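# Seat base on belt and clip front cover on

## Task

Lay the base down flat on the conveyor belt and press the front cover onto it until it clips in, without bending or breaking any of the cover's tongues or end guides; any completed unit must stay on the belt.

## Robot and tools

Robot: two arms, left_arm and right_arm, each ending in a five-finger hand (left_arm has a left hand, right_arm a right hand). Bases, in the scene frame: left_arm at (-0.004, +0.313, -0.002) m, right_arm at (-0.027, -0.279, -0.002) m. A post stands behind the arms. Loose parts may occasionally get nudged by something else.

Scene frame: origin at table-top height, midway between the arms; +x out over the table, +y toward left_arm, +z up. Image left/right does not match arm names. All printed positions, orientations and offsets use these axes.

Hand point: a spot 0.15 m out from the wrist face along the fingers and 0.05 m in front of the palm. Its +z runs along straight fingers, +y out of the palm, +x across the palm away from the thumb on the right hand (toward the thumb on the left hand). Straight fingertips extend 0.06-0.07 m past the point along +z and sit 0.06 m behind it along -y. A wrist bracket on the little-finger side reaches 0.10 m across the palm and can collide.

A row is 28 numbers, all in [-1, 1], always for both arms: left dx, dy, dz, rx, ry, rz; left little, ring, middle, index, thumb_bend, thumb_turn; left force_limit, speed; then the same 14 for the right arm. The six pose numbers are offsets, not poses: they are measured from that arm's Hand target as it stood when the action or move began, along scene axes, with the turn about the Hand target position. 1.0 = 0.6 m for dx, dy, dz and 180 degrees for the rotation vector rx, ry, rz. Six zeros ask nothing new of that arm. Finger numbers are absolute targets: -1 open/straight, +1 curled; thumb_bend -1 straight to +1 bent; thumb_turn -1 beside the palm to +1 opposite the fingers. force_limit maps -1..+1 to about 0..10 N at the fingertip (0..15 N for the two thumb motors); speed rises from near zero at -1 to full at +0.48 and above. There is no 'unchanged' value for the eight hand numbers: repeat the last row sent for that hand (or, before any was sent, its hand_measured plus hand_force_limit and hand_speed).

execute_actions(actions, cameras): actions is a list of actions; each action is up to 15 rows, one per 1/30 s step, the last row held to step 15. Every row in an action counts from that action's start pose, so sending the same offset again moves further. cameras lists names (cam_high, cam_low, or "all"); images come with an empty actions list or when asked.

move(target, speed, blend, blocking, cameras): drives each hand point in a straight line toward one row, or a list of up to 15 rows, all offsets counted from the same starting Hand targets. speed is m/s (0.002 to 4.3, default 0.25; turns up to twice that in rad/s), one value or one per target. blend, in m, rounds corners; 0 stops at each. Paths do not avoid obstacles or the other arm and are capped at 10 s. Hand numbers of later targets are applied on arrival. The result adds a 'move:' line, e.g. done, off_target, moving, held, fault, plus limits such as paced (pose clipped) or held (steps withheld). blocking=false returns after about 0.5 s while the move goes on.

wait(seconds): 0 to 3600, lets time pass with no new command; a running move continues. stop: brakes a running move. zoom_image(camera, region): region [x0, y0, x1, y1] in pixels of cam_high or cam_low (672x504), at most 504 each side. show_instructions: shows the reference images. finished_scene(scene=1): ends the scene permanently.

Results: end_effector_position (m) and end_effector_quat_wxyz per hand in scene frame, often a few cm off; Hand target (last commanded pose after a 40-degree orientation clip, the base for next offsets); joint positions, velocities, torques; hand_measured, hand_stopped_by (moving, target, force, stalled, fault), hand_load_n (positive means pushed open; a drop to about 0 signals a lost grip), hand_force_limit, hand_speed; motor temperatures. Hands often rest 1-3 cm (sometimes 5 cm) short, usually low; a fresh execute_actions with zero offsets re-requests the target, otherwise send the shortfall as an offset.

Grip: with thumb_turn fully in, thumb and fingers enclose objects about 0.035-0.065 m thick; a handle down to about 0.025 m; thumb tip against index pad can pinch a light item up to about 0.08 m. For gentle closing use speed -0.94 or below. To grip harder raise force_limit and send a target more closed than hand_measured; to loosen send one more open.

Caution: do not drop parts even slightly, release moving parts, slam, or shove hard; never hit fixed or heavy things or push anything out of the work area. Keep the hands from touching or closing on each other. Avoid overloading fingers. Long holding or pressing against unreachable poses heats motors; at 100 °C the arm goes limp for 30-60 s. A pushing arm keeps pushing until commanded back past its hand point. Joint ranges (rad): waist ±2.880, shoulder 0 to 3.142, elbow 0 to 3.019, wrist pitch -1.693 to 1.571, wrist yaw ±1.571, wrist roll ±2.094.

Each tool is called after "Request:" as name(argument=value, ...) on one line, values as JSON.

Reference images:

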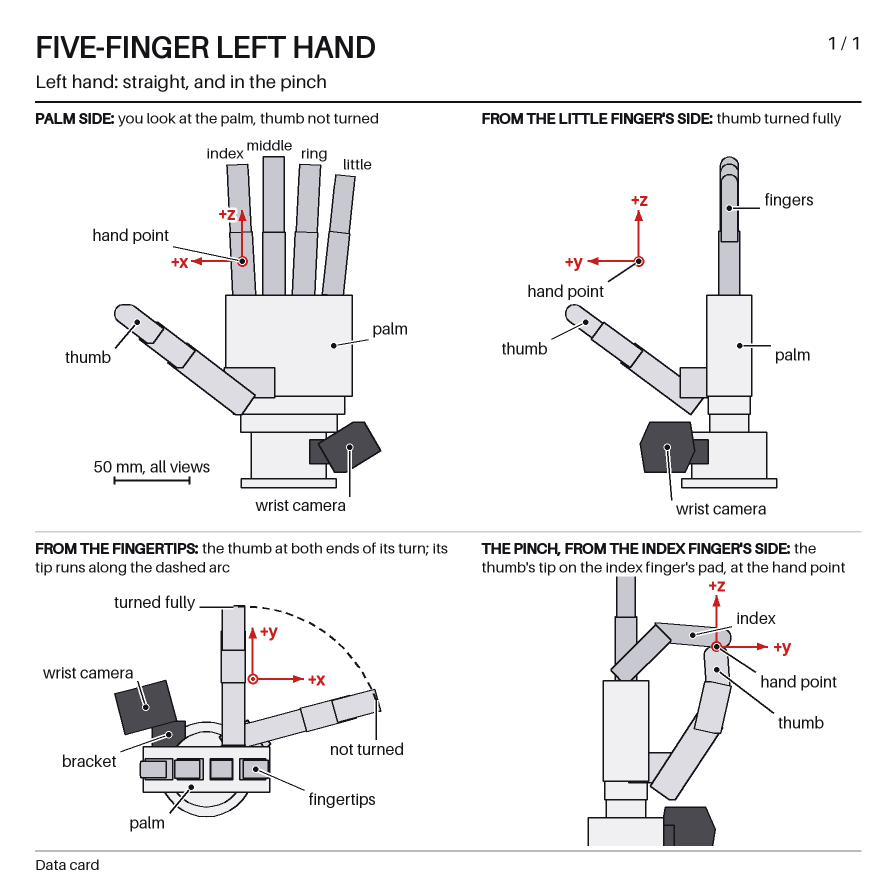

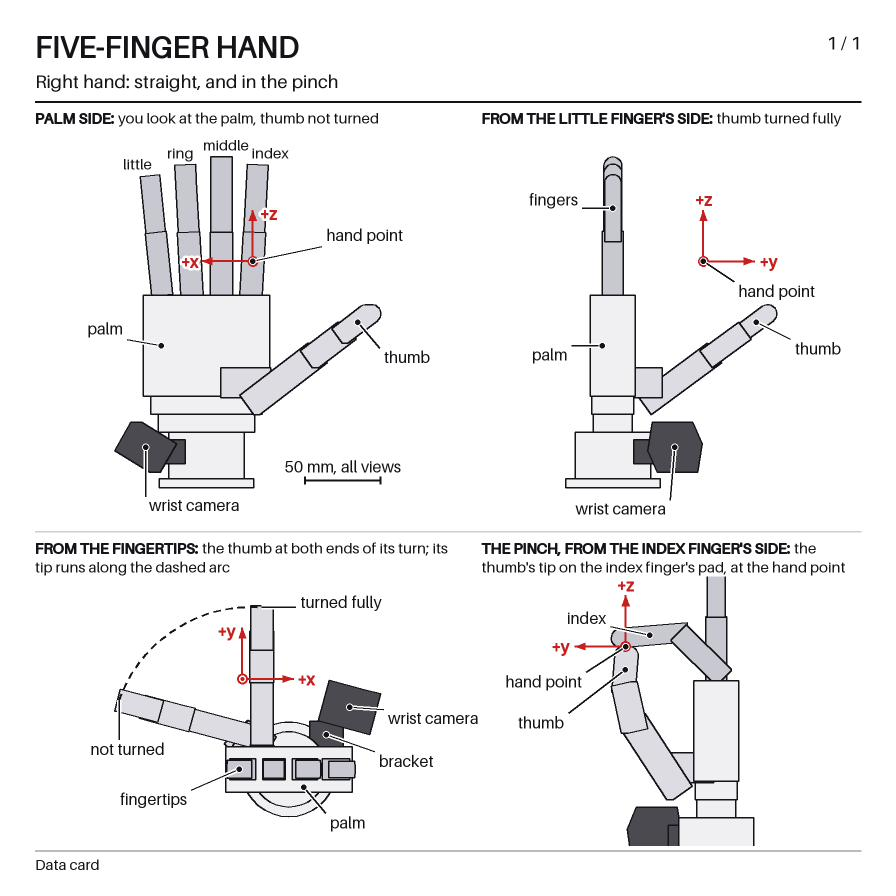

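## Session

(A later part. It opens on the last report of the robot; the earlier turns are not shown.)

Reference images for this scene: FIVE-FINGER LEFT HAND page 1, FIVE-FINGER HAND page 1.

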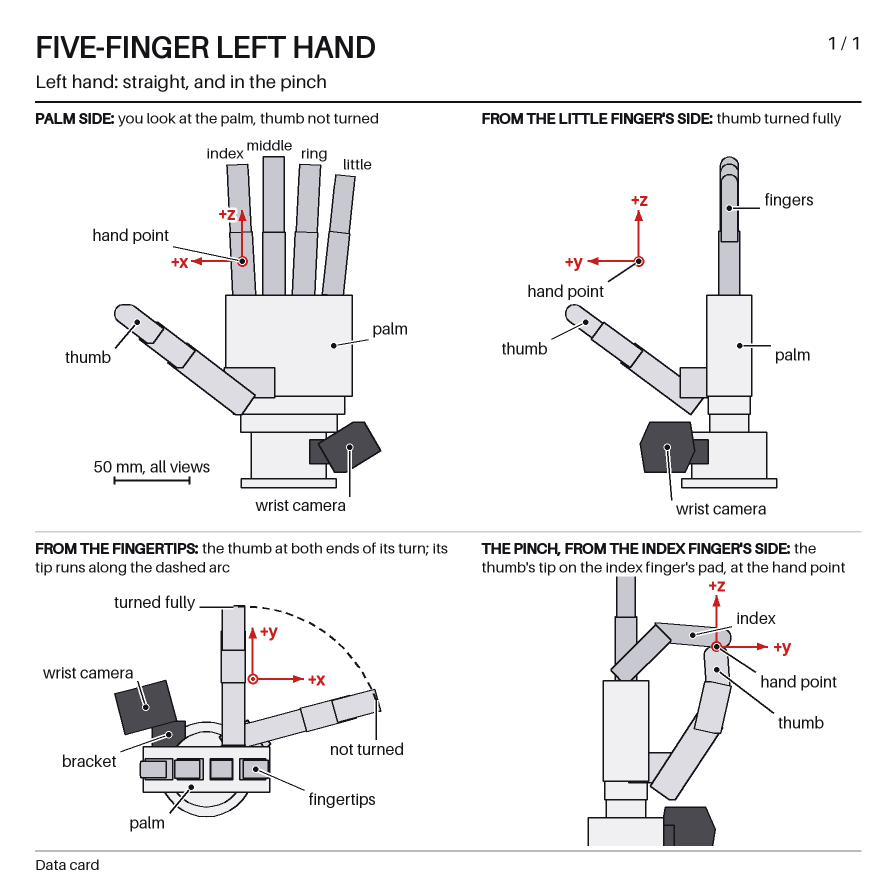

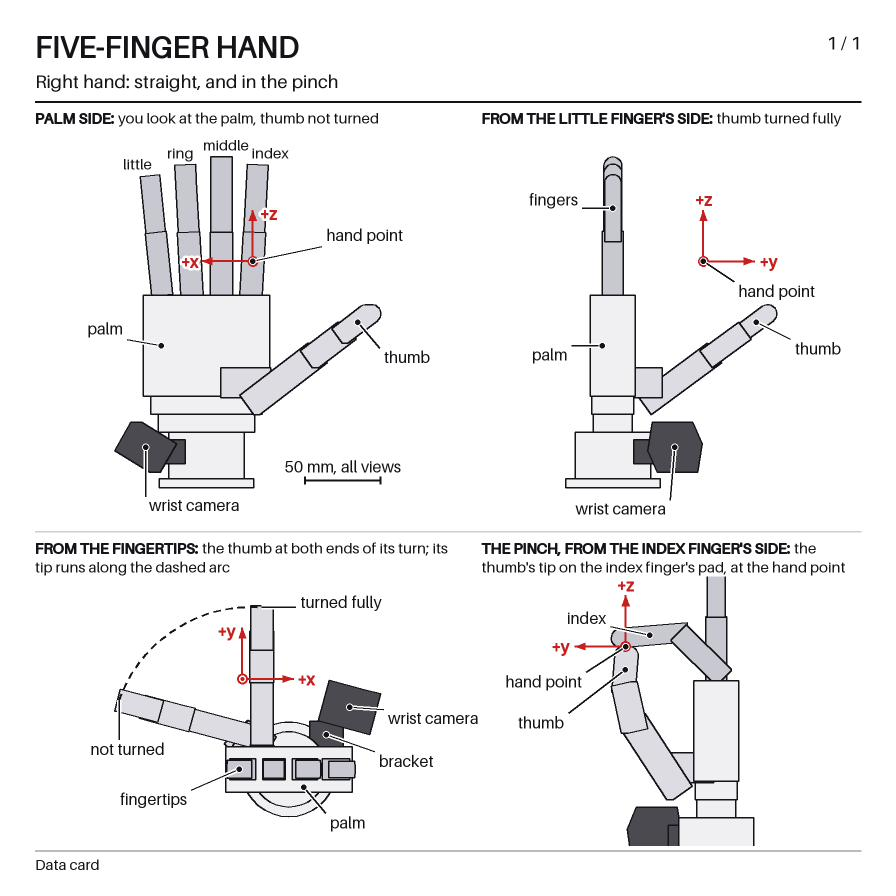

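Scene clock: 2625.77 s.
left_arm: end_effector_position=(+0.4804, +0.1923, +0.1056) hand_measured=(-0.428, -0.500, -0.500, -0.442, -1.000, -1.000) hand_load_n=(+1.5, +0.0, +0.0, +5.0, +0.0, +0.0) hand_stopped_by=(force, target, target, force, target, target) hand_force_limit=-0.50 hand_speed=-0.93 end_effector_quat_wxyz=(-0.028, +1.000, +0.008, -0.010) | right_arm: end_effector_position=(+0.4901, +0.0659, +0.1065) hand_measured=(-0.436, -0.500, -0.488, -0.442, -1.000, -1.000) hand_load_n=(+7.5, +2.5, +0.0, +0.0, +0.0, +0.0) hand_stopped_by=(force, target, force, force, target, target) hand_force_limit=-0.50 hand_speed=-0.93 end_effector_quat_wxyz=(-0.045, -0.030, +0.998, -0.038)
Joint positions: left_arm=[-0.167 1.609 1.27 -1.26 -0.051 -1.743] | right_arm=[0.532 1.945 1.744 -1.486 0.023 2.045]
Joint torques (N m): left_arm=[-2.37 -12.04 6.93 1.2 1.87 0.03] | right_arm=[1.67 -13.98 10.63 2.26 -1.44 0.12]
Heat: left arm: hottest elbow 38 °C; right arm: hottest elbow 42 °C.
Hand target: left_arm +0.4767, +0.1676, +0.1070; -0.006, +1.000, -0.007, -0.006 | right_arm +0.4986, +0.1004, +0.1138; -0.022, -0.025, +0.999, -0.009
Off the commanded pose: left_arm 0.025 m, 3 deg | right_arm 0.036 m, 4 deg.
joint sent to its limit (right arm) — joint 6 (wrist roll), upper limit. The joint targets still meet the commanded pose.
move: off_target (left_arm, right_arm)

Request:
move(target=[[0.0,0.0,0.0,0,0,0.0,-0.2,-0.5,-0.5,-0.2,-1,-1,-0.5,-0.93,0.0,0.0,-0.012,0,0,0.0,-0.2,-0.5,-0.3,-0.2,-1,-1,-0.5,-0.93]], speed=0.03)

Scene clock: 2635.83 s.
left_arm: end_effector_position=(+0.4814, +0.1938, +0.1055) hand_measured=(-0.428, -0.500, -0.500, -0.444, -1.000, -1.000) hand_load_n=(+1.0, +0.0, +0.0, +6.0, +0.0, +0.0) hand_stopped_by=(force, target, target, force, target, target) hand_force_limit=-0.50 hand_speed=-0.93 end_effector_quat_wxyz=(-0.029, +0.999, +0.012, -0.009) | right_arm: end_effector_position=(+0.4928, +0.0675, +0.1065) hand_measured=(-0.436, -0.500, -0.488, -0.442, -1.000, -1.000) hand_load_n=(+8.5, +2.5, +0.0, +0.0, +0.0, +0.0) hand_stopped_by=(force, target, force, force, target, target) hand_force_limit=-0.50 hand_speed=-0.93 end_effector_quat_wxyz=(-0.040, -0.030, +0.998, -0.036)
Joint positions: left_arm=[-0.165 1.609 1.27 -1.259 -0.055 -1.749] | right_arm=[0.532 1.945 1.744 -1.475 0.023 2.045]
Joint torques (N m): left_arm=[-2.43 -12.1 6.91 1.13 2.03 0.12] | right_arm=[1.32 -14.1 9.85 2.37 -1.47 0.12]
Heat: left arm: hottest elbow 38 °C; right arm: hottest elbow 42 °C.
Hand target: left_arm +0.4767, +0.1677, +0.1069; -0.006, +1.000, -0.006, -0.006 | right_arm +0.4986, +0.1003, +0.1067; -0.022, -0.025, +0.999, -0.009
Off the commanded pose: left_arm 0.027 m, 3 deg | right_arm 0.033 m, 4 deg.
joint sent to its limit (right arm) — joint 6 (wrist roll), upper limit. The joint targets still meet the commanded pose.
move: off_target (right_arm)

Request:
move(target=[[0.0,0.0,0.0,0,0,0.0,-0.2,-0.5,-0.5,-0.2,-1,-1,-0.5,-0.93,-0.01,0.0,-0.012,0,0,0.0,-0.2,-0.5,-0.3,-0.2,-1,-1,-0.5,-0.93]], speed=0.03)

Scene clock: 2648.73 s.
left_arm: end_effector_position=(+0.4815, +0.1938, +0.1055) hand_measured=(-0.428, -0.500, -0.500, -0.444, -1.000, -1.000) hand_load_n=(+1.0, +0.0, +1.0, +5.5, +0.0, +0.0) hand_stopped_by=(force, target, target, force, target, target) hand_force_limit=-0.50 hand_speed=-0.93 end_effector_quat_wxyz=(-0.029, +0.999, +0.013, -0.009) | right_arm: end_effector_position=(+0.4925, +0.0670, +0.1048) hand_measured=(-0.436, -0.500, -0.488, -0.442, -1.000, -1.000) hand_load_n=(+6.5, +1.5, +0.0, +0.0, +0.0, +0.0) hand_stopped_by=(force, target, force, force, target, target) hand_force_limit=-0.50 hand_speed=-0.93 end_effector_quat_wxyz=(-0.036, -0.030, +0.998, -0.034)
Joint positions: left_arm=[-0.165 1.609 1.27 -1.259 -0.055 -1.751] | right_arm=[0.532 1.938 1.728 -1.456 0.025 2.045]
Joint torques (N m): left_arm=[-2.43 -12.1 6.91 1.13 2.03 0.12] | right_arm=[2.32 -13.74 8.47 2.5 -1.59 0.13]
Heat: left arm: hottest elbow 38 °C; right arm: hottest elbow 42 °C.
Hand target: left_arm +0.4766, +0.1677, +0.1070; -0.006, +1.000, -0.007, -0.006 | right_arm +0.4926, +0.1004, +0.0995; -0.022, -0.025, +0.999, -0.009
Off the commanded pose: left_arm 0.027 m, 3 deg | right_arm 0.034 m, 3 deg.
joint sent to its limit (right arm) — joint 6 (wrist roll), upper limit. The joint targets still meet the commanded pose.
move: off_target (right_arm)

Request:
move(target=[[0.0,0.0,-0.005,0,0,0.0,-0.2,-0.5,-0.5,-0.2,-1,-1,-0.5,-0.93,-0.01,0.0,-0.005,0,0,0.0,-0.2,-0.5,-0.3,-0.2,-1,-1,-0.5,-0.93]], speed=0.03, cameras=["all"])

Request:
zoom_image(camera="cam_high", region=[290, 325, 350, 385])

Request:
zoom_image(camera="cam_high", region=[280, 265, 340, 325])

Request:
zoom_image(camera="cam_low", region=[295, 260, 345, 320])

Request:
zoom_image(camera="cam_low", region=[335, 260, 385, 320])

Scene clock: 2668.20 s.
left_arm: end_effector_position=(+0.4817, +0.1938, +0.1053) hand_measured=(-0.430, -0.500, -0.500, -0.442, -1.000, -1.000) hand_load_n=(+3.0, +1.0, +1.5, +1.5, +0.0, +0.0) hand_stopped_by=(force, target, target, force, target, target) hand_force_limit=-0.50 hand_speed=-0.93 end_effector_quat_wxyz=(-0.029, +0.999, +0.013, -0.008) | right_arm: end_effector_position=(+0.4918, +0.0666, +0.1049) hand_measured=(-0.436, -0.500, -0.488, -0.442, -1.000, -1.000) hand_load_n=(+6.5, +1.0, +0.0, +0.0, +0.0, +0.0) hand_stopped_by=(force, target, force, force, target, target) hand_force_limit=-0.50 hand_speed=-0.93 end_effector_quat_wxyz=(-0.029, -0.030, +0.999, -0.030)
Joint positions: left_arm=[-0.165 1.609 1.269 -1.256 -0.055 -1.751] | right_arm=[0.532 1.924 1.706 -1.433 0.025 2.045]
Joint torques (N m): left_arm=[-2.43 -11.87 6.58 1.37 2.03 0.12] | right_arm=[2.43 -13.1 8.14 2.21 -1.63 0.1]
Heat: left arm: hottest elbow 38 °C; right arm: hottest elbow 41 °C.
Hand target: left_arm +0.4767, +0.1677, +0.1040; -0.006, +1.000, -0.007, -0.006 | right_arm +0.4865, +0.1004, +0.0964; -0.022, -0.025, +0.999, -0.009
Off the commanded pose: left_arm 0.027 m, 3 deg | right_arm 0.035 m, 3 deg.
joint sent to its limit (right arm) — joint 6 (wrist roll), upper limit. The joint targets still meet the commanded pose.
move: off_target (left_arm, right_arm)

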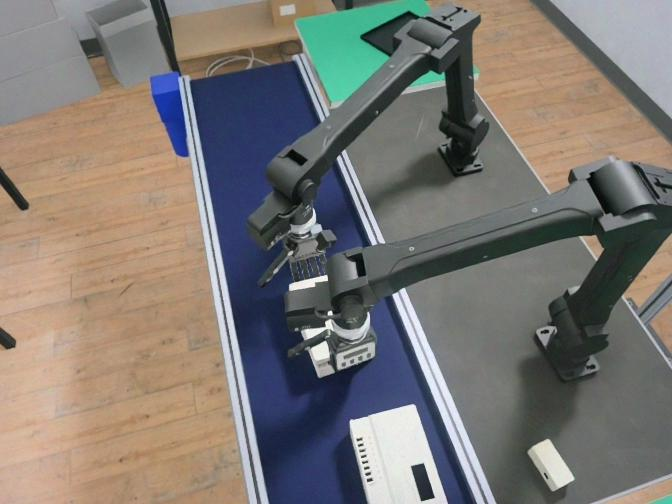

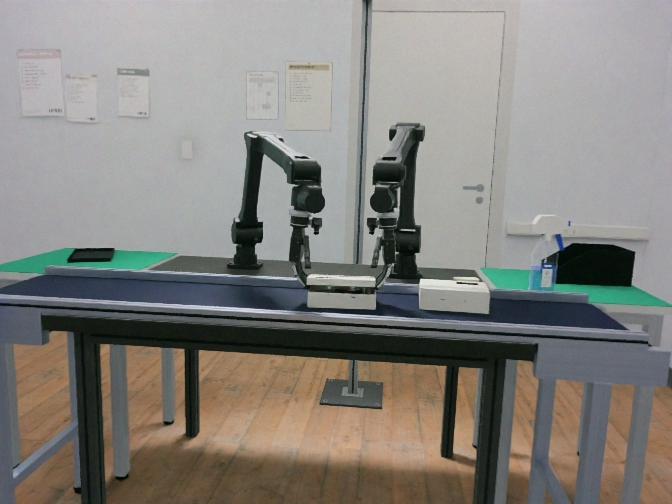

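Scaled by 8.400 from the camera's image (finer frame: 960x720).

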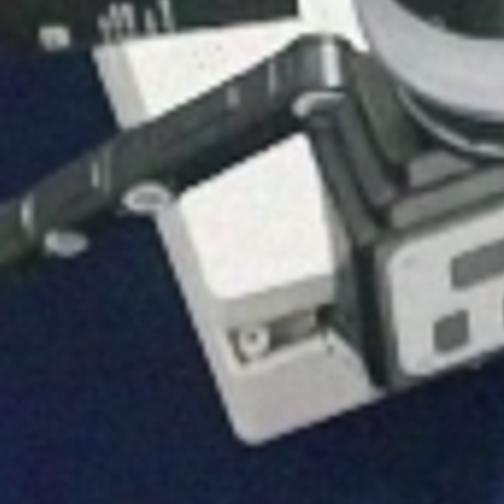

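Scaled by 8.400 from the camera's image (finer frame: 960x720).

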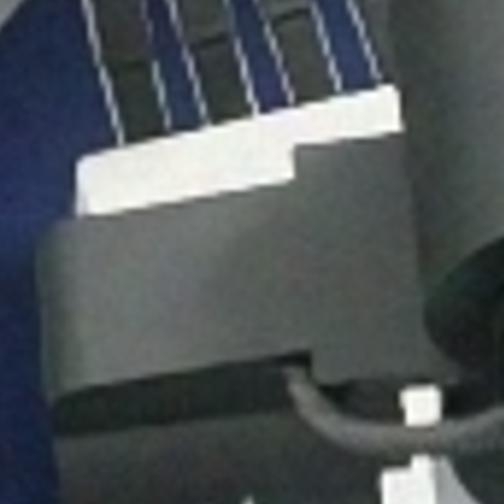

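Scaled by 8.400 from the camera's image (finer frame: 960x720).

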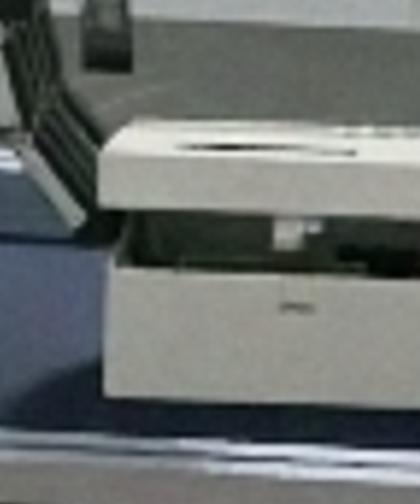

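Scaled by 8.400 from the camera's image (finer frame: 960x720).

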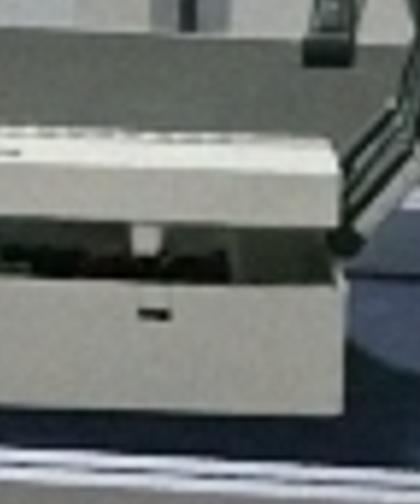

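Request:
move(target=[[-0.003,0.0,-0.012,0,0,0.0,-0.2,-0.5,-0.5,-0.2,-1,-1,-0.5,-0.93,-0.008,0.0,-0.01,0,0,0.0,-0.2,-0.5,-0.3,-0.2,-1,-1,-0.5,-0.93]], speed=0.03, cameras=["all"])

Request:
zoom_image(camera="cam_high", region=[290, 325, 350, 385])

Request:
zoom_image(camera="cam_high", region=[280, 265, 340, 325])

Request:
zoom_image(camera="cam_low", region=[295, 260, 345, 320])

Request:
zoom_image(camera="cam_low", region=[335, 260, 385, 320])

Scene clock: 2700.20 s.
left_arm: end_effector_position=(+0.4807, +0.1938, +0.1050) hand_measured=(-0.430, -0.500, -0.500, -0.442, -1.000, -1.000) hand_load_n=(+2.5, +0.5, +2.0, +0.5, +0.0, +0.0) hand_stopped_by=(force, target, target, force, target, target) hand_force_limit=-0.50 hand_speed=-0.93 end_effector_quat_wxyz=(-0.028, +1.000, +0.011, -0.002) | right_arm: end_effector_position=(+0.4909, +0.0661, +0.1050) hand_measured=(-0.436, -0.500, -0.488, -0.442, -1.000, -1.000) hand_load_n=(+5.5, +0.5, +0.0, +0.0, +0.0, +0.0) hand_stopped_by=(force, target, force, force, target, target) hand_force_limit=-0.50 hand_speed=-0.93 end_effector_quat_wxyz=(-0.023, -0.030, +0.999, -0.026)
Joint positions: left_arm=[-0.165 1.6 1.257 -1.241 -0.055 -1.747] | right_arm=[0.532 1.911 1.685 -1.41 0.025 2.045]
Joint torques (N m): left_arm=[-2.43 -11.05 6.22 1.61 2.02 0.07] | right_arm=[2.9 -12.4 7.75 2.19 -1.65 0.17]
Heat: left arm: hottest elbow 37 °C; right arm: hottest elbow 41 °C.
Hand target: left_arm +0.4748, +0.1677, +0.0968; -0.006, +1.000, -0.007, -0.006 | right_arm +0.4817, +0.1004, +0.0904; -0.022, -0.025, +0.999, -0.009
Off the commanded pose: left_arm 0.028 m, 3 deg | right_arm 0.038 m, 2 deg.
joint sent to its limit (right arm) — joint 6 (wrist roll), upper limit. The joint targets still meet the commanded pose.
move: off_target (left_arm, right_arm)

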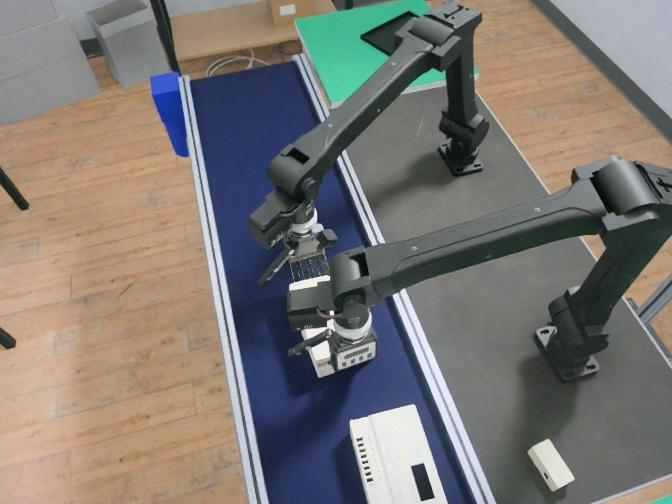

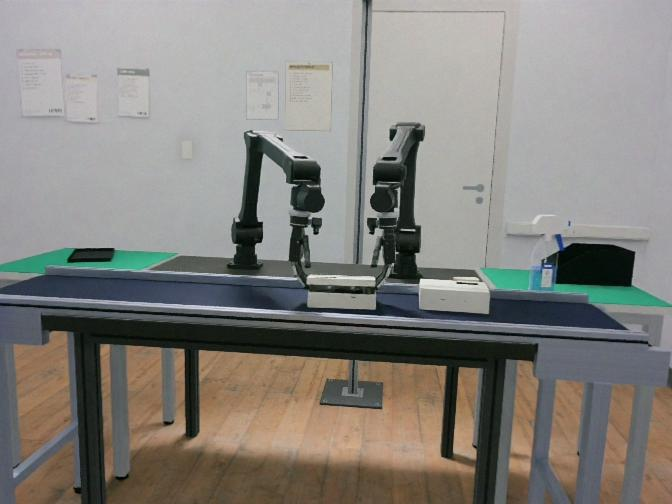

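Scaled by 8.400 from the camera's image (finer frame: 960x720).

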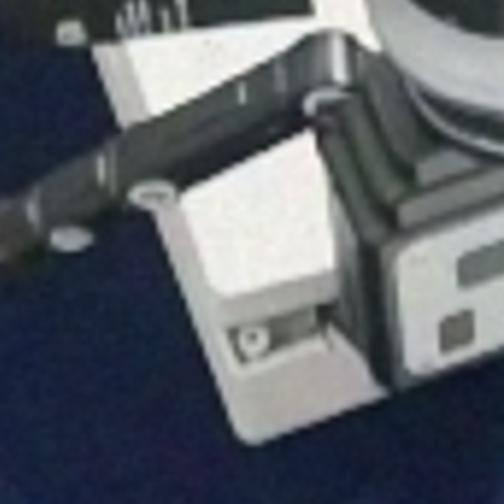

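Scaled by 8.400 from the camera's image (finer frame: 960x720).

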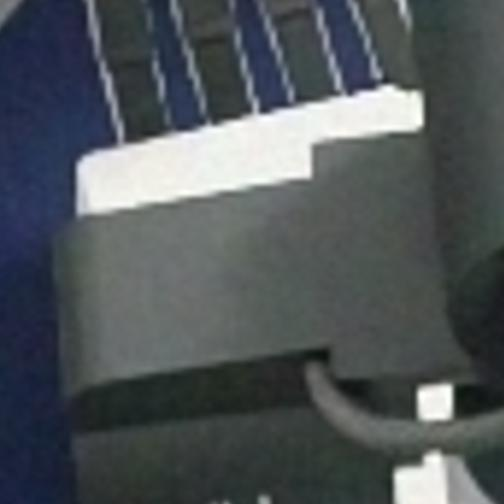

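Scaled by 8.400 from the camera's image (finer frame: 960x720).

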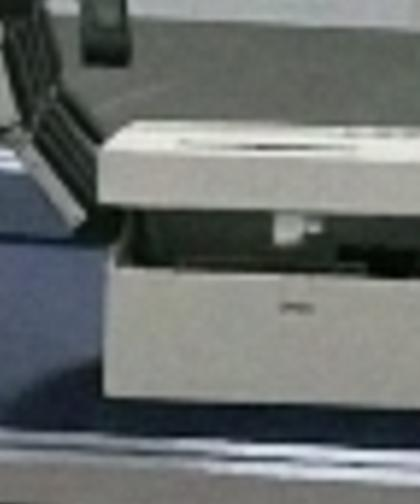

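Scaled by 8.400 from the camera's image (finer frame: 960x720).

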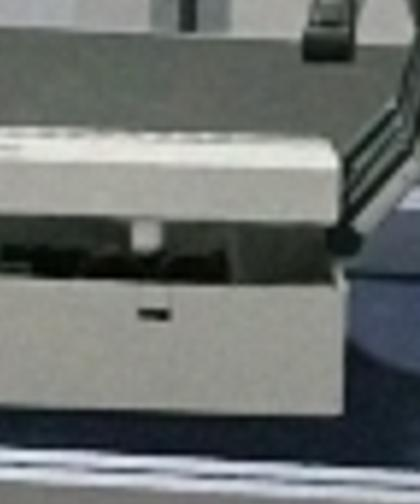

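Request:
move(target=[[0,0.0,0.0,0,0,0.0,-0.2,-0.5,-1,-0.2,-1,-1,-0.5,-0.5,0.0,0.0,0.0,0,0,0.0,-0.2,-0.5,-1,-0.2,-1,-1,-0.5,-0.5]], speed=0.03, cameras=["all"])

Request:
zoom_image(camera="cam_low", region=[295, 260, 345, 320])

Request:
zoom_image(camera="cam_low", region=[335, 260, 385, 320])

Scene clock: 2753.23 s.
left_arm: end_effector_position=(+0.4772, +0.1940, +0.1002) hand_measured=(-0.428, -0.500, -1.000, -0.442, -1.000, -1.000) hand_load_n=(+2.0, +0.5, +0.0, +3.0, +0.0, +0.0) hand_stopped_by=(force, target, target, force, target, target) hand_force_limit=-0.50 hand_speed=-0.50 end_effector_quat_wxyz=(-0.028, +1.000, +0.009, -0.005) | right_arm: end_effector_position=(+0.4915, +0.0666, +0.0999) hand_measured=(-0.436, -0.500, -1.000, -0.442, -1.000, -1.000) hand_load_n=(+6.0, +0.0, +0.0, +0.0, +0.0, +0.0) hand_stopped_by=(force, target, target, force, target, target) hand_force_limit=-0.50 hand_speed=-0.50 end_effector_quat_wxyz=(-0.022, -0.028, +0.999, -0.025)
Joint positions: left_arm=[-0.165 1.6 1.244 -1.234 -0.054 -1.744] | right_arm=[0.532 1.915 1.676 -1.395 0.023 2.047]
Joint torques (N m): left_arm=[-2.49 -10.7 7.19 1.26 1.99 0.03] | right_arm=[2.78 -13.16 8.43 1.8 -1.58 0.1]
Heat: left arm: hottest elbow 35 °C; right arm: hottest elbow 40 °C.
Hand target: left_arm +0.4749, +0.1677, +0.0967; -0.006, +1.000, -0.006, -0.006 | right_arm +0.4818, +0.1005, +0.0905; -0.022, -0.025, +0.999, -0.009
Off the commanded pose: left_arm 0.027 m, 3 deg | right_arm 0.036 m, 2 deg.
joint sent to its limit (right arm) — joint 6 (wrist roll), upper limit. The joint targets still meet the commanded pose.
move: done

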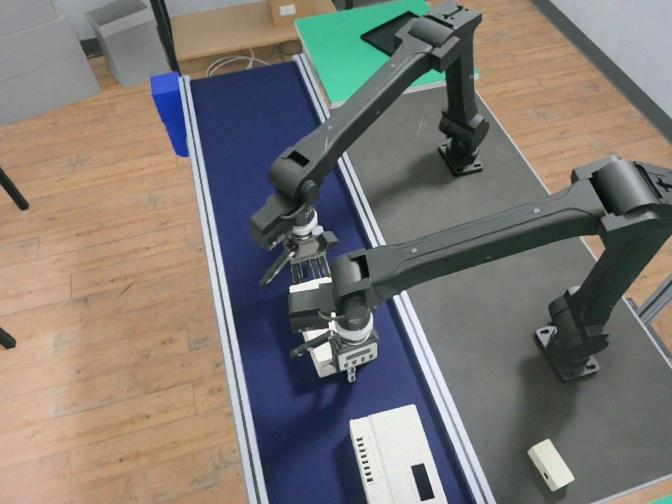

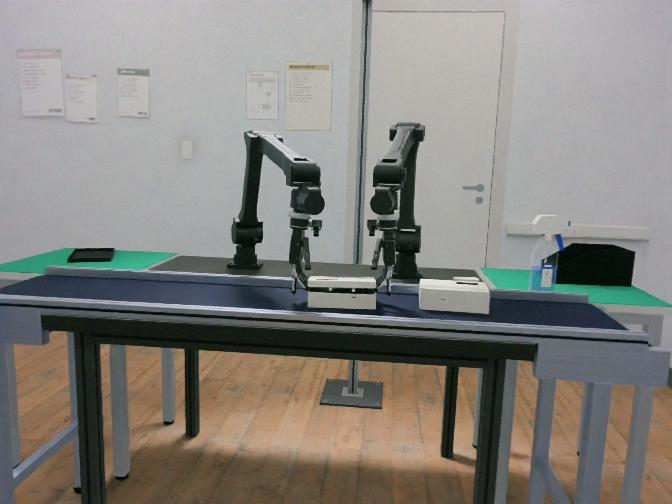

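Scaled by 8.400 from the camera's image (finer frame: 960x720).

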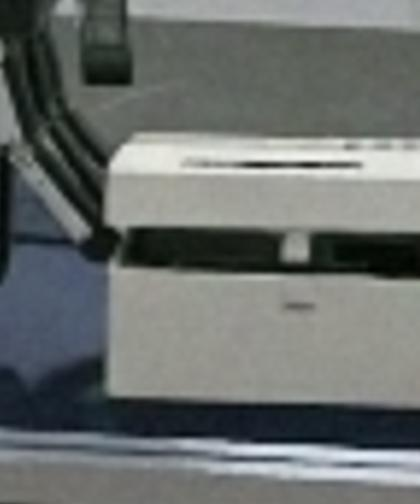

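Scaled by 8.400 from the camera's image (finer frame: 960x720).

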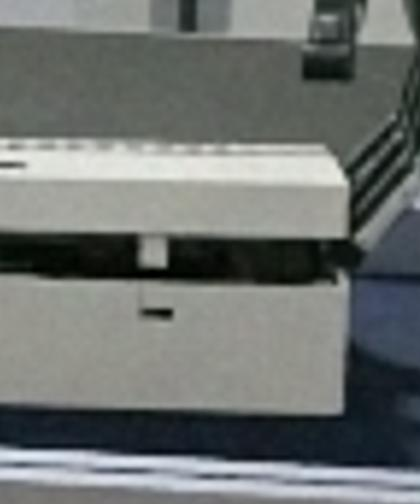

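Request:
zoom_image(camera="cam_high", region=[290, 325, 350, 385])

Request:
zoom_image(camera="cam_high", region=[280, 265, 340, 325])

Request:
zoom_image(camera="cam_high", region=[330, 310, 390, 370])

Scaled by 8.400 from the camera's image (finer frame: 960x720).

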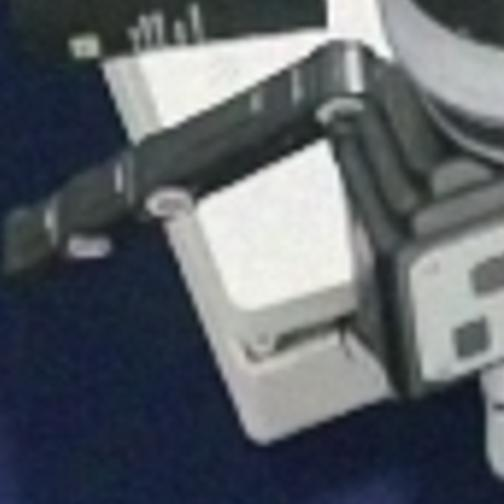

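Scaled by 8.400 from the camera's image (finer frame: 960x720).

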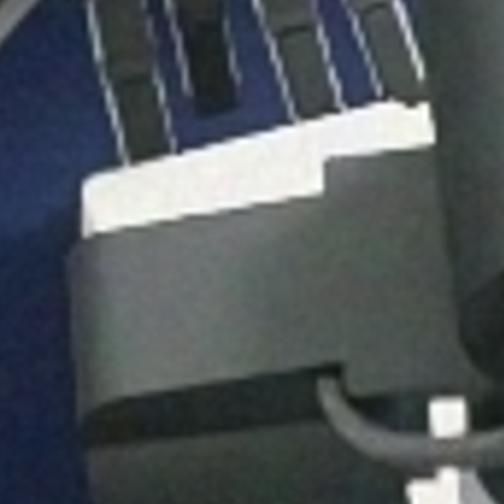

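Scaled by 8.400 from the camera's image (finer frame: 960x720).

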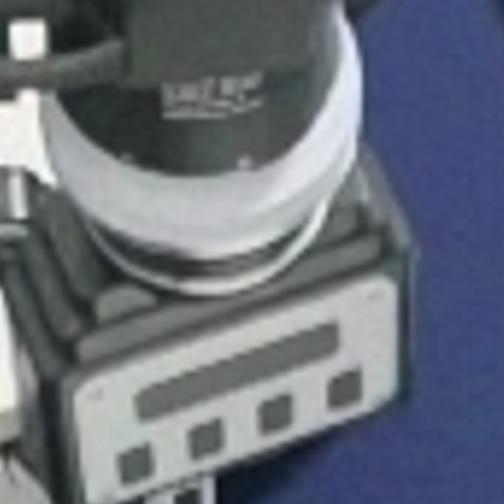

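Request:
move(target=[[0,0.0,0.008,0,0,0.0,-0.2,-0.5,-1,-0.2,-1,-1,-0.5,-0.5,-0.02,0.0,0.01,0,0,0.0,-0.2,-0.5,-1,-0.2,-1,-1,-0.5,-0.5]], speed=0.03, cameras=["all"])

Request:
zoom_image(camera="cam_high", region=[290, 325, 350, 385])

Request:
zoom_image(camera="cam_high", region=[280, 265, 340, 325])

Request:
zoom_image(camera="cam_low", region=[295, 260, 345, 320])

Request:
zoom_image(camera="cam_low", region=[335, 260, 385, 320])

Scene clock: 2793.43 s.
left_arm: end_effector_position=(+0.4772, +0.1940, +0.1002) hand_measured=(-0.430, -0.500, -1.000, -0.442, -1.000, -1.000) hand_load_n=(+3.5, +1.5, +0.0, +2.0, +0.0, +0.0) hand_stopped_by=(force, target, target, force, target, target) hand_force_limit=-0.50 hand_speed=-0.50 end_effector_quat_wxyz=(-0.028, +1.000, +0.009, -0.005) | right_arm: end_effector_position=(+0.4892, +0.0657, +0.1000) hand_measured=(-0.436, -0.500, -1.000, -0.442, -1.000, -1.000) hand_load_n=(+4.5, +0.0, +0.0, -0.5, +0.0, +0.0) hand_stopped_by=(force, target, target, force, target, target) hand_force_limit=-0.50 hand_speed=-0.50 end_effector_quat_wxyz=(-0.020, -0.027, +0.999, -0.023)
Joint positions: left_arm=[-0.165 1.6 1.244 -1.234 -0.054 -1.744] | right_arm=[0.532 1.903 1.659 -1.382 0.021 2.05]
Joint torques (N m): left_arm=[-2.49 -11.28 7.84 0.72 1.99 0.03] | right_arm=[3.25 -13.68 7.57 1.29 -1.64 0.09]
Heat: left arm: hottest elbow 35 °C; right arm: hottest elbow 38 °C.
Hand target: left_arm +0.4749, +0.1677, +0.1015; -0.006, +1.000, -0.006, -0.006 | right_arm +0.4698, +0.1005, +0.0965; -0.022, -0.025, +0.999, -0.009
Off the commanded pose: left_arm 0.026 m, 3 deg | right_arm 0.040 m, 2 deg.
joint sent to its limit (right arm) — joint 6 (wrist roll), upper limit. The joint targets still meet the commanded pose.
move: off_target (left_arm, right_arm)

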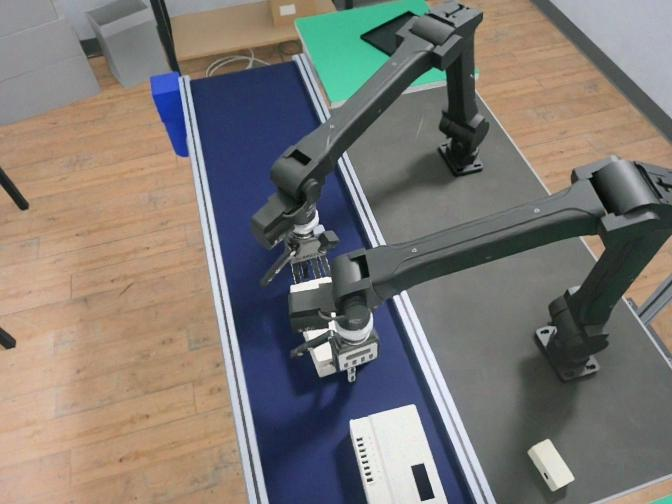

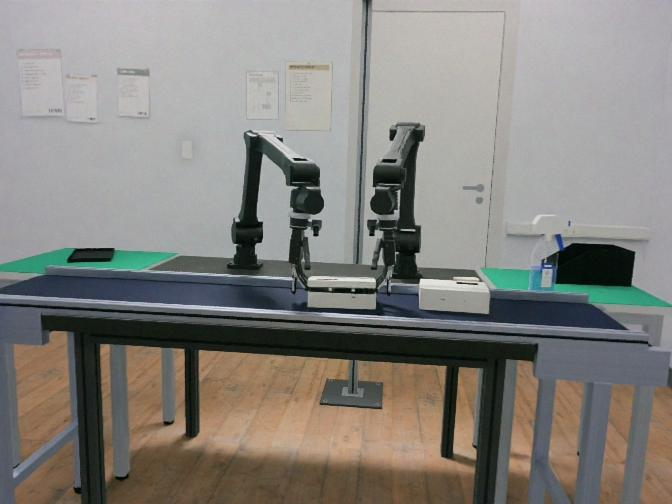

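Scaled by 8.400 from the camera's image (finer frame: 960x720).

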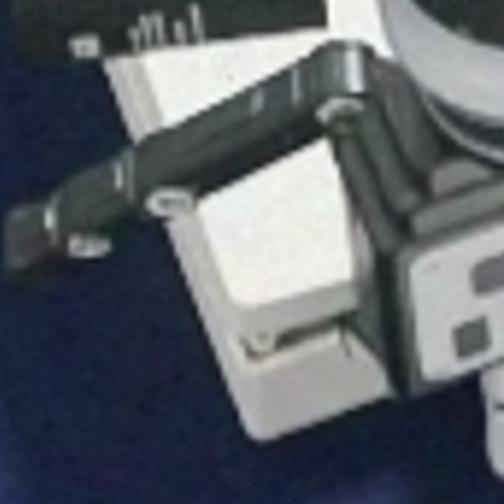

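Scaled by 8.400 from the camera's image (finer frame: 960x720).

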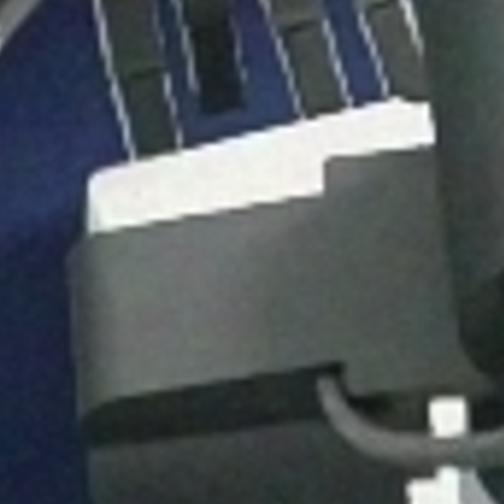

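Scaled by 8.400 from the camera's image (finer frame: 960x720).

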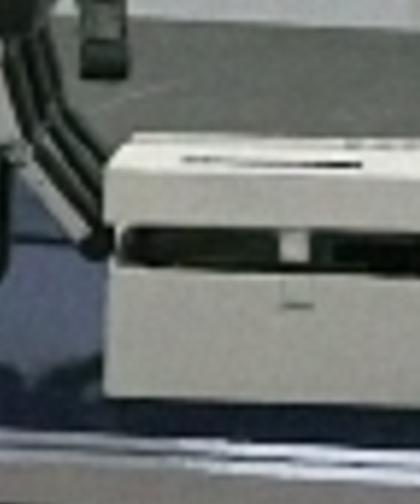

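Scaled by 8.400 from the camera's image (finer frame: 960x720).

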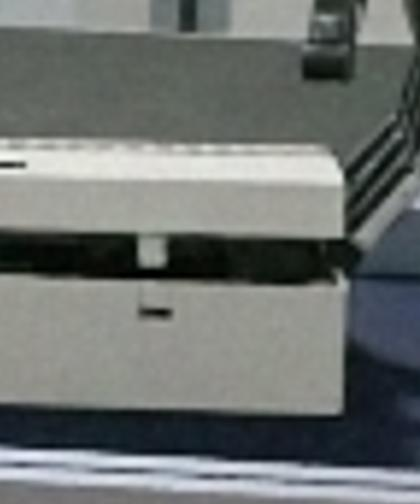

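Request:
move(target=[[0,0.0,-0.022,0,0,0.0,-0.2,-0.5,-1,-0.2,-1,-1,-0.5,-0.5,0.012,0.0,-0.02,0,0,0.0,-0.2,-0.5,-1,-0.2,-1,-1,-0.5,-0.5]], speed=0.03, cameras=["all"])

Request:
zoom_image(camera="cam_high", region=[290, 325, 350, 385])

Request:
zoom_image(camera="cam_low", region=[295, 260, 345, 320])

Request:
zoom_image(camera="cam_low", region=[335, 260, 385, 320])

Scene clock: 2804.03 s.
left_arm: end_effector_position=(+0.4770, +0.1941, +0.0987) hand_measured=(-0.430, -0.500, -1.000, -0.442, -1.000, -1.000) hand_load_n=(+3.0, +0.5, +0.0, +0.5, +0.0, +0.0) hand_stopped_by=(force, target, target, force, target, target) hand_force_limit=-0.50 hand_speed=-0.50 end_effector_quat_wxyz=(-0.028, +1.000, +0.009, -0.005) | right_arm: end_effector_position=(+0.4895, +0.0658, +0.0999) hand_measured=(-0.436, -0.500, -1.000, -0.442, -1.000, -1.000) hand_load_n=(+4.5, +0.0, +0.0, +0.0, +0.0, +0.0) hand_stopped_by=(force, target, target, force, target, target) hand_force_limit=-0.50 hand_speed=-0.50 end_effector_quat_wxyz=(-0.019, -0.027, +0.999, -0.022)
Joint positions: left_arm=[-0.165 1.6 1.239 -1.229 -0.054 -1.744] | right_arm=[0.532 1.903 1.658 -1.381 0.021 2.05]
Joint torques (N m): left_arm=[-2.49 -10.34 6.43 1.96 1.98 0.03] | right_arm=[2.78 -12.57 7.76 1.96 -1.56 0.08]
Heat: left arm: hottest elbow 35 °C; right arm: hottest elbow 38 °C.
Hand target: left_arm +0.4749, +0.1677, +0.0883; -0.006, +1.000, -0.006, -0.006 | right_arm +0.4769, +0.1004, +0.0844; -0.022, -0.025, +0.999, -0.009
Off the commanded pose: left_arm 0.028 m, 3 deg | right_arm 0.040 m, 2 deg.
joint sent to its limit (right arm) — joint 6 (wrist roll), upper limit. The joint targets still meet the commanded pose.
move: off_target (left_arm, right_arm)

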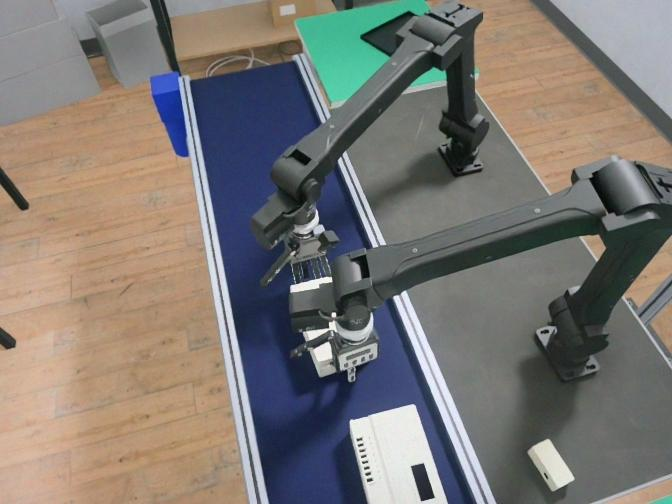

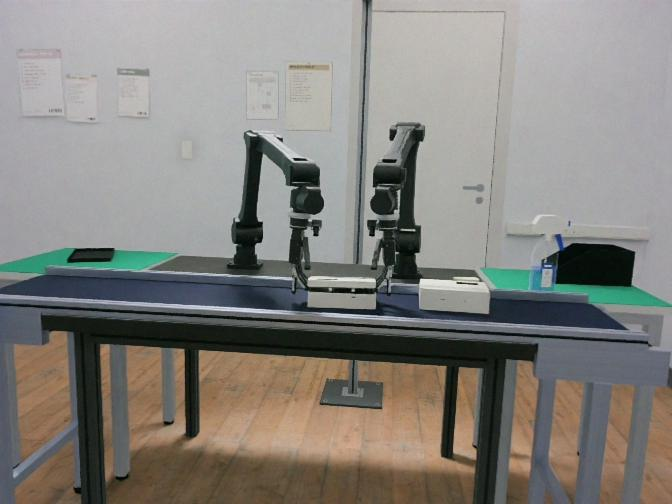

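Scaled by 8.400 from the camera's image (finer frame: 960x720).

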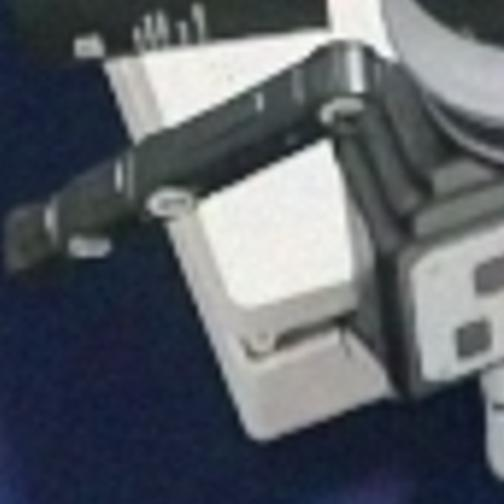

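Scaled by 8.400 from the camera's image (finer frame: 960x720).

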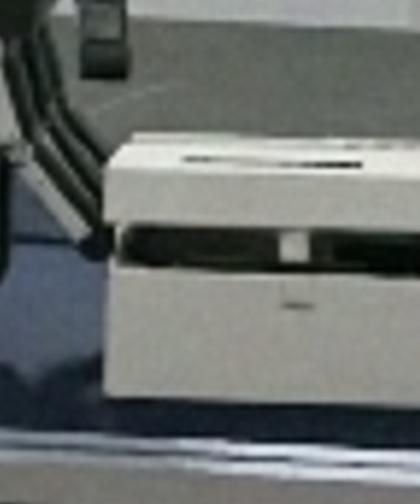

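Scaled by 8.400 from the camera's image (finer frame: 960x720).

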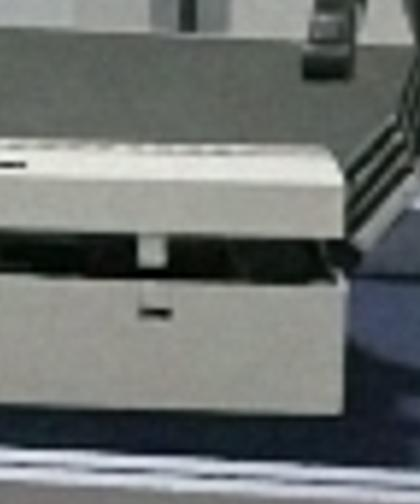

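Request:
move(target=[[0,0.0,0.0,0,0,0.0,-0.2,-1,-1,-0.2,-1,-1,-0.5,-0.5,0.0,0.0,0.0,0,0,0.0,-0.2,-1,-1,-0.2,-1,-1,-0.5,-0.5]], speed=0.03, cameras=["all"])

Request:
zoom_image(camera="cam_high", region=[290, 325, 350, 385])

Request:
zoom_image(camera="cam_low", region=[295, 260, 345, 320])

Request:
zoom_image(camera="cam_low", region=[335, 260, 385, 320])

Scene clock: 2819.13 s.
left_arm: end_effector_position=(+0.4768, +0.1941, +0.0986) hand_measured=(-0.430, -1.000, -1.000, -0.442, -1.000, -1.000) hand_load_n=(+3.5, -0.5, +0.0, +1.0, +0.0, +0.0) hand_stopped_by=(force, target, target, force, target, target) hand_force_limit=-0.50 hand_speed=-0.50 end_effector_quat_wxyz=(-0.028, +1.000, +0.009, -0.005) | right_arm: end_effector_position=(+0.4895, +0.0658, +0.0999) hand_measured=(-0.436, -1.000, -1.000, -0.442, -1.000, -1.000) hand_load_n=(+5.0, +0.0, +0.0, +0.0, -0.5, +0.0) hand_stopped_by=(force, target, target, force, target, target) hand_force_limit=-0.50 hand_speed=-0.50 end_effector_quat_wxyz=(-0.019, -0.027, +0.999, -0.022)
Joint positions: left_arm=[-0.165 1.6 1.239 -1.229 -0.054 -1.744] | right_arm=[0.532 1.903 1.658 -1.381 0.021 2.05]
Joint torques (N m): left_arm=[-2.49 -10.34 6.43 1.96 1.98 0.03] | right_arm=[2.61 -13.1 7.75 1.92 -1.56 0.08]
Heat: left arm: hottest elbow 35 °C; right arm: hottest elbow 38 °C.
Hand target: left_arm +0.4748, +0.1677, +0.0882; -0.006, +1.000, -0.006, -0.006 | right_arm +0.4769, +0.1004, +0.0844; -0.022, -0.025, +0.999, -0.009
Off the commanded pose: left_arm 0.028 m, 3 deg | right_arm 0.040 m, 2 deg.
joint sent to its limit (right arm) — joint 6 (wrist roll), upper limit. The joint targets still meet the commanded pose.
move: done

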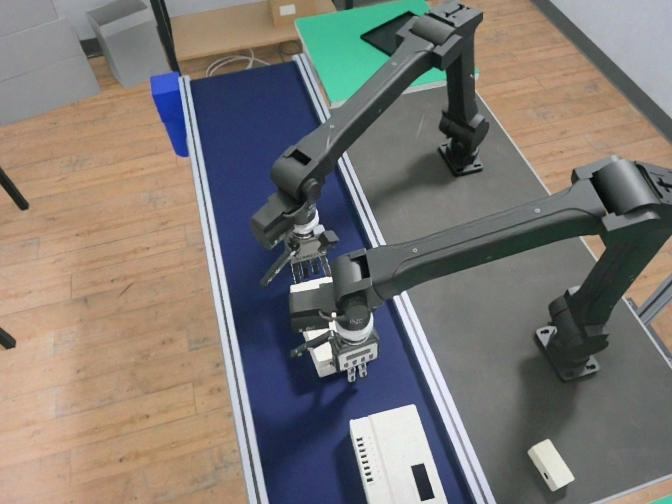

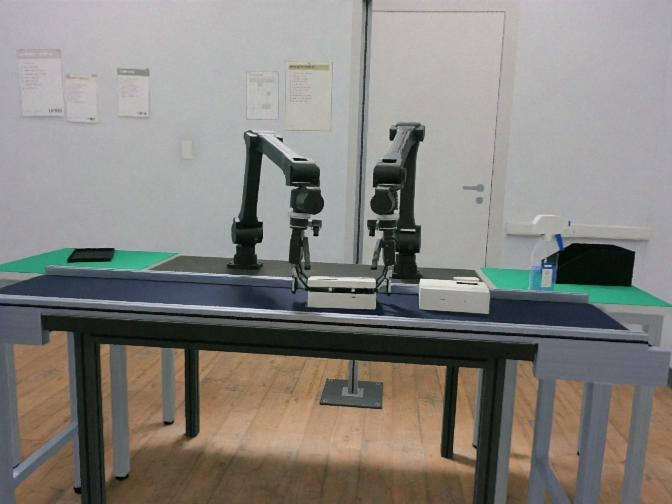

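Scaled by 8.400 from the camera's image (finer frame: 960x720).

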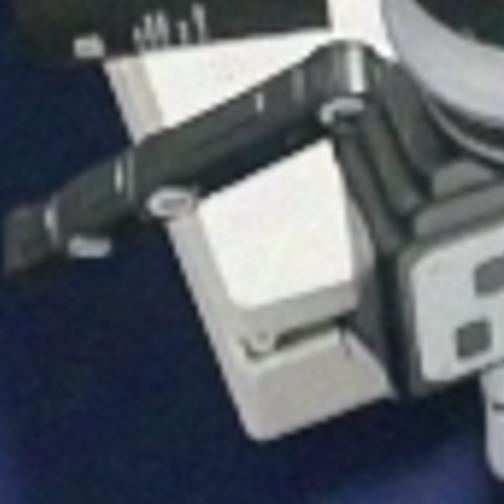

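Scaled by 8.400 from the camera's image (finer frame: 960x720).

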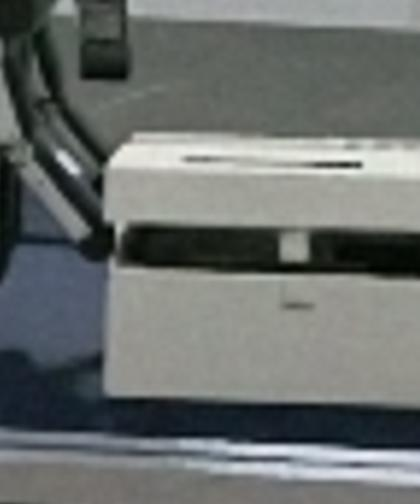

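Scaled by 8.400 from the camera's image (finer frame: 960x720).

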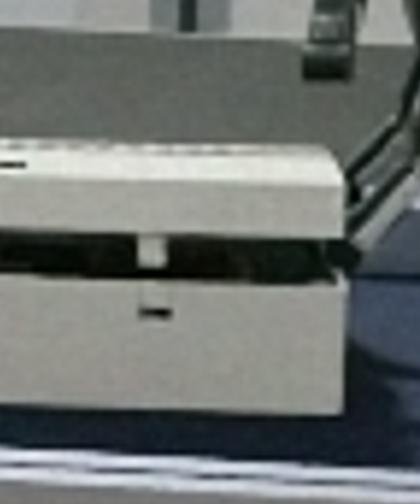

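Request:
move(target=[[0,0.02,0.0,0,0,0.0,-0.2,-1,-1,-0.2,-1,-1,-0.5,-0.5,0.0,-0.03,0.0,0,0,0.0,-0.2,-1,-1,-0.2,-1,-1,-0.5,-0.5]], speed=0.03)

Scene clock: 2863.77 s.
left_arm: end_effector_position=(+0.4772, +0.1955, +0.0987) hand_measured=(-0.430, -1.000, -1.000, -0.442, -1.000, -1.000) hand_load_n=(+2.0, +0.0, +0.0, +0.0, +0.0, +0.0) hand_stopped_by=(force, target, target, force, target, target) hand_force_limit=-0.50 hand_speed=-0.50 end_effector_quat_wxyz=(-0.023, +1.000, +0.006, -0.004) | right_arm: end_effector_position=(+0.4884, +0.0642, +0.0986) hand_measured=(-0.436, -1.000, -1.000, -0.442, -1.000, -1.000) hand_load_n=(+3.0, +0.0, +0.0, +0.0, +0.0, +0.0) hand_stopped_by=(force, target, target, force, target, target) hand_force_limit=-0.50 hand_speed=-0.50 end_effector_quat_wxyz=(-0.012, -0.021, +1.000, -0.019)
Joint positions: left_arm=[-0.158 1.599 1.236 -1.222 -0.045 -1.73] | right_arm=[0.532 1.887 1.629 -1.351 0.021 2.061]
Joint torques (N m): left_arm=[-1.32 -10.52 6.23 1.8 1.56 0.15] | right_arm=[1.14 -13.1 7.16 1.36 -1.2 -0.02]
Heat: left arm: hottest wrist yaw 35 °C; right arm: hottest elbow 38 °C.
Hand target: left_arm +0.4748, +0.1796, +0.0884; -0.006, +1.000, -0.007, -0.006 | right_arm +0.4770, +0.0825, +0.0845; -0.022, -0.025, +0.999, -0.008
Off the commanded pose: left_arm 0.019 m, 2 deg | right_arm 0.026 m, 2 deg.
joint sent to its limit (right arm) — joint 6 (wrist roll), upper limit. The joint targets still meet the commanded pose.
move: off_target (left_arm, right_arm)


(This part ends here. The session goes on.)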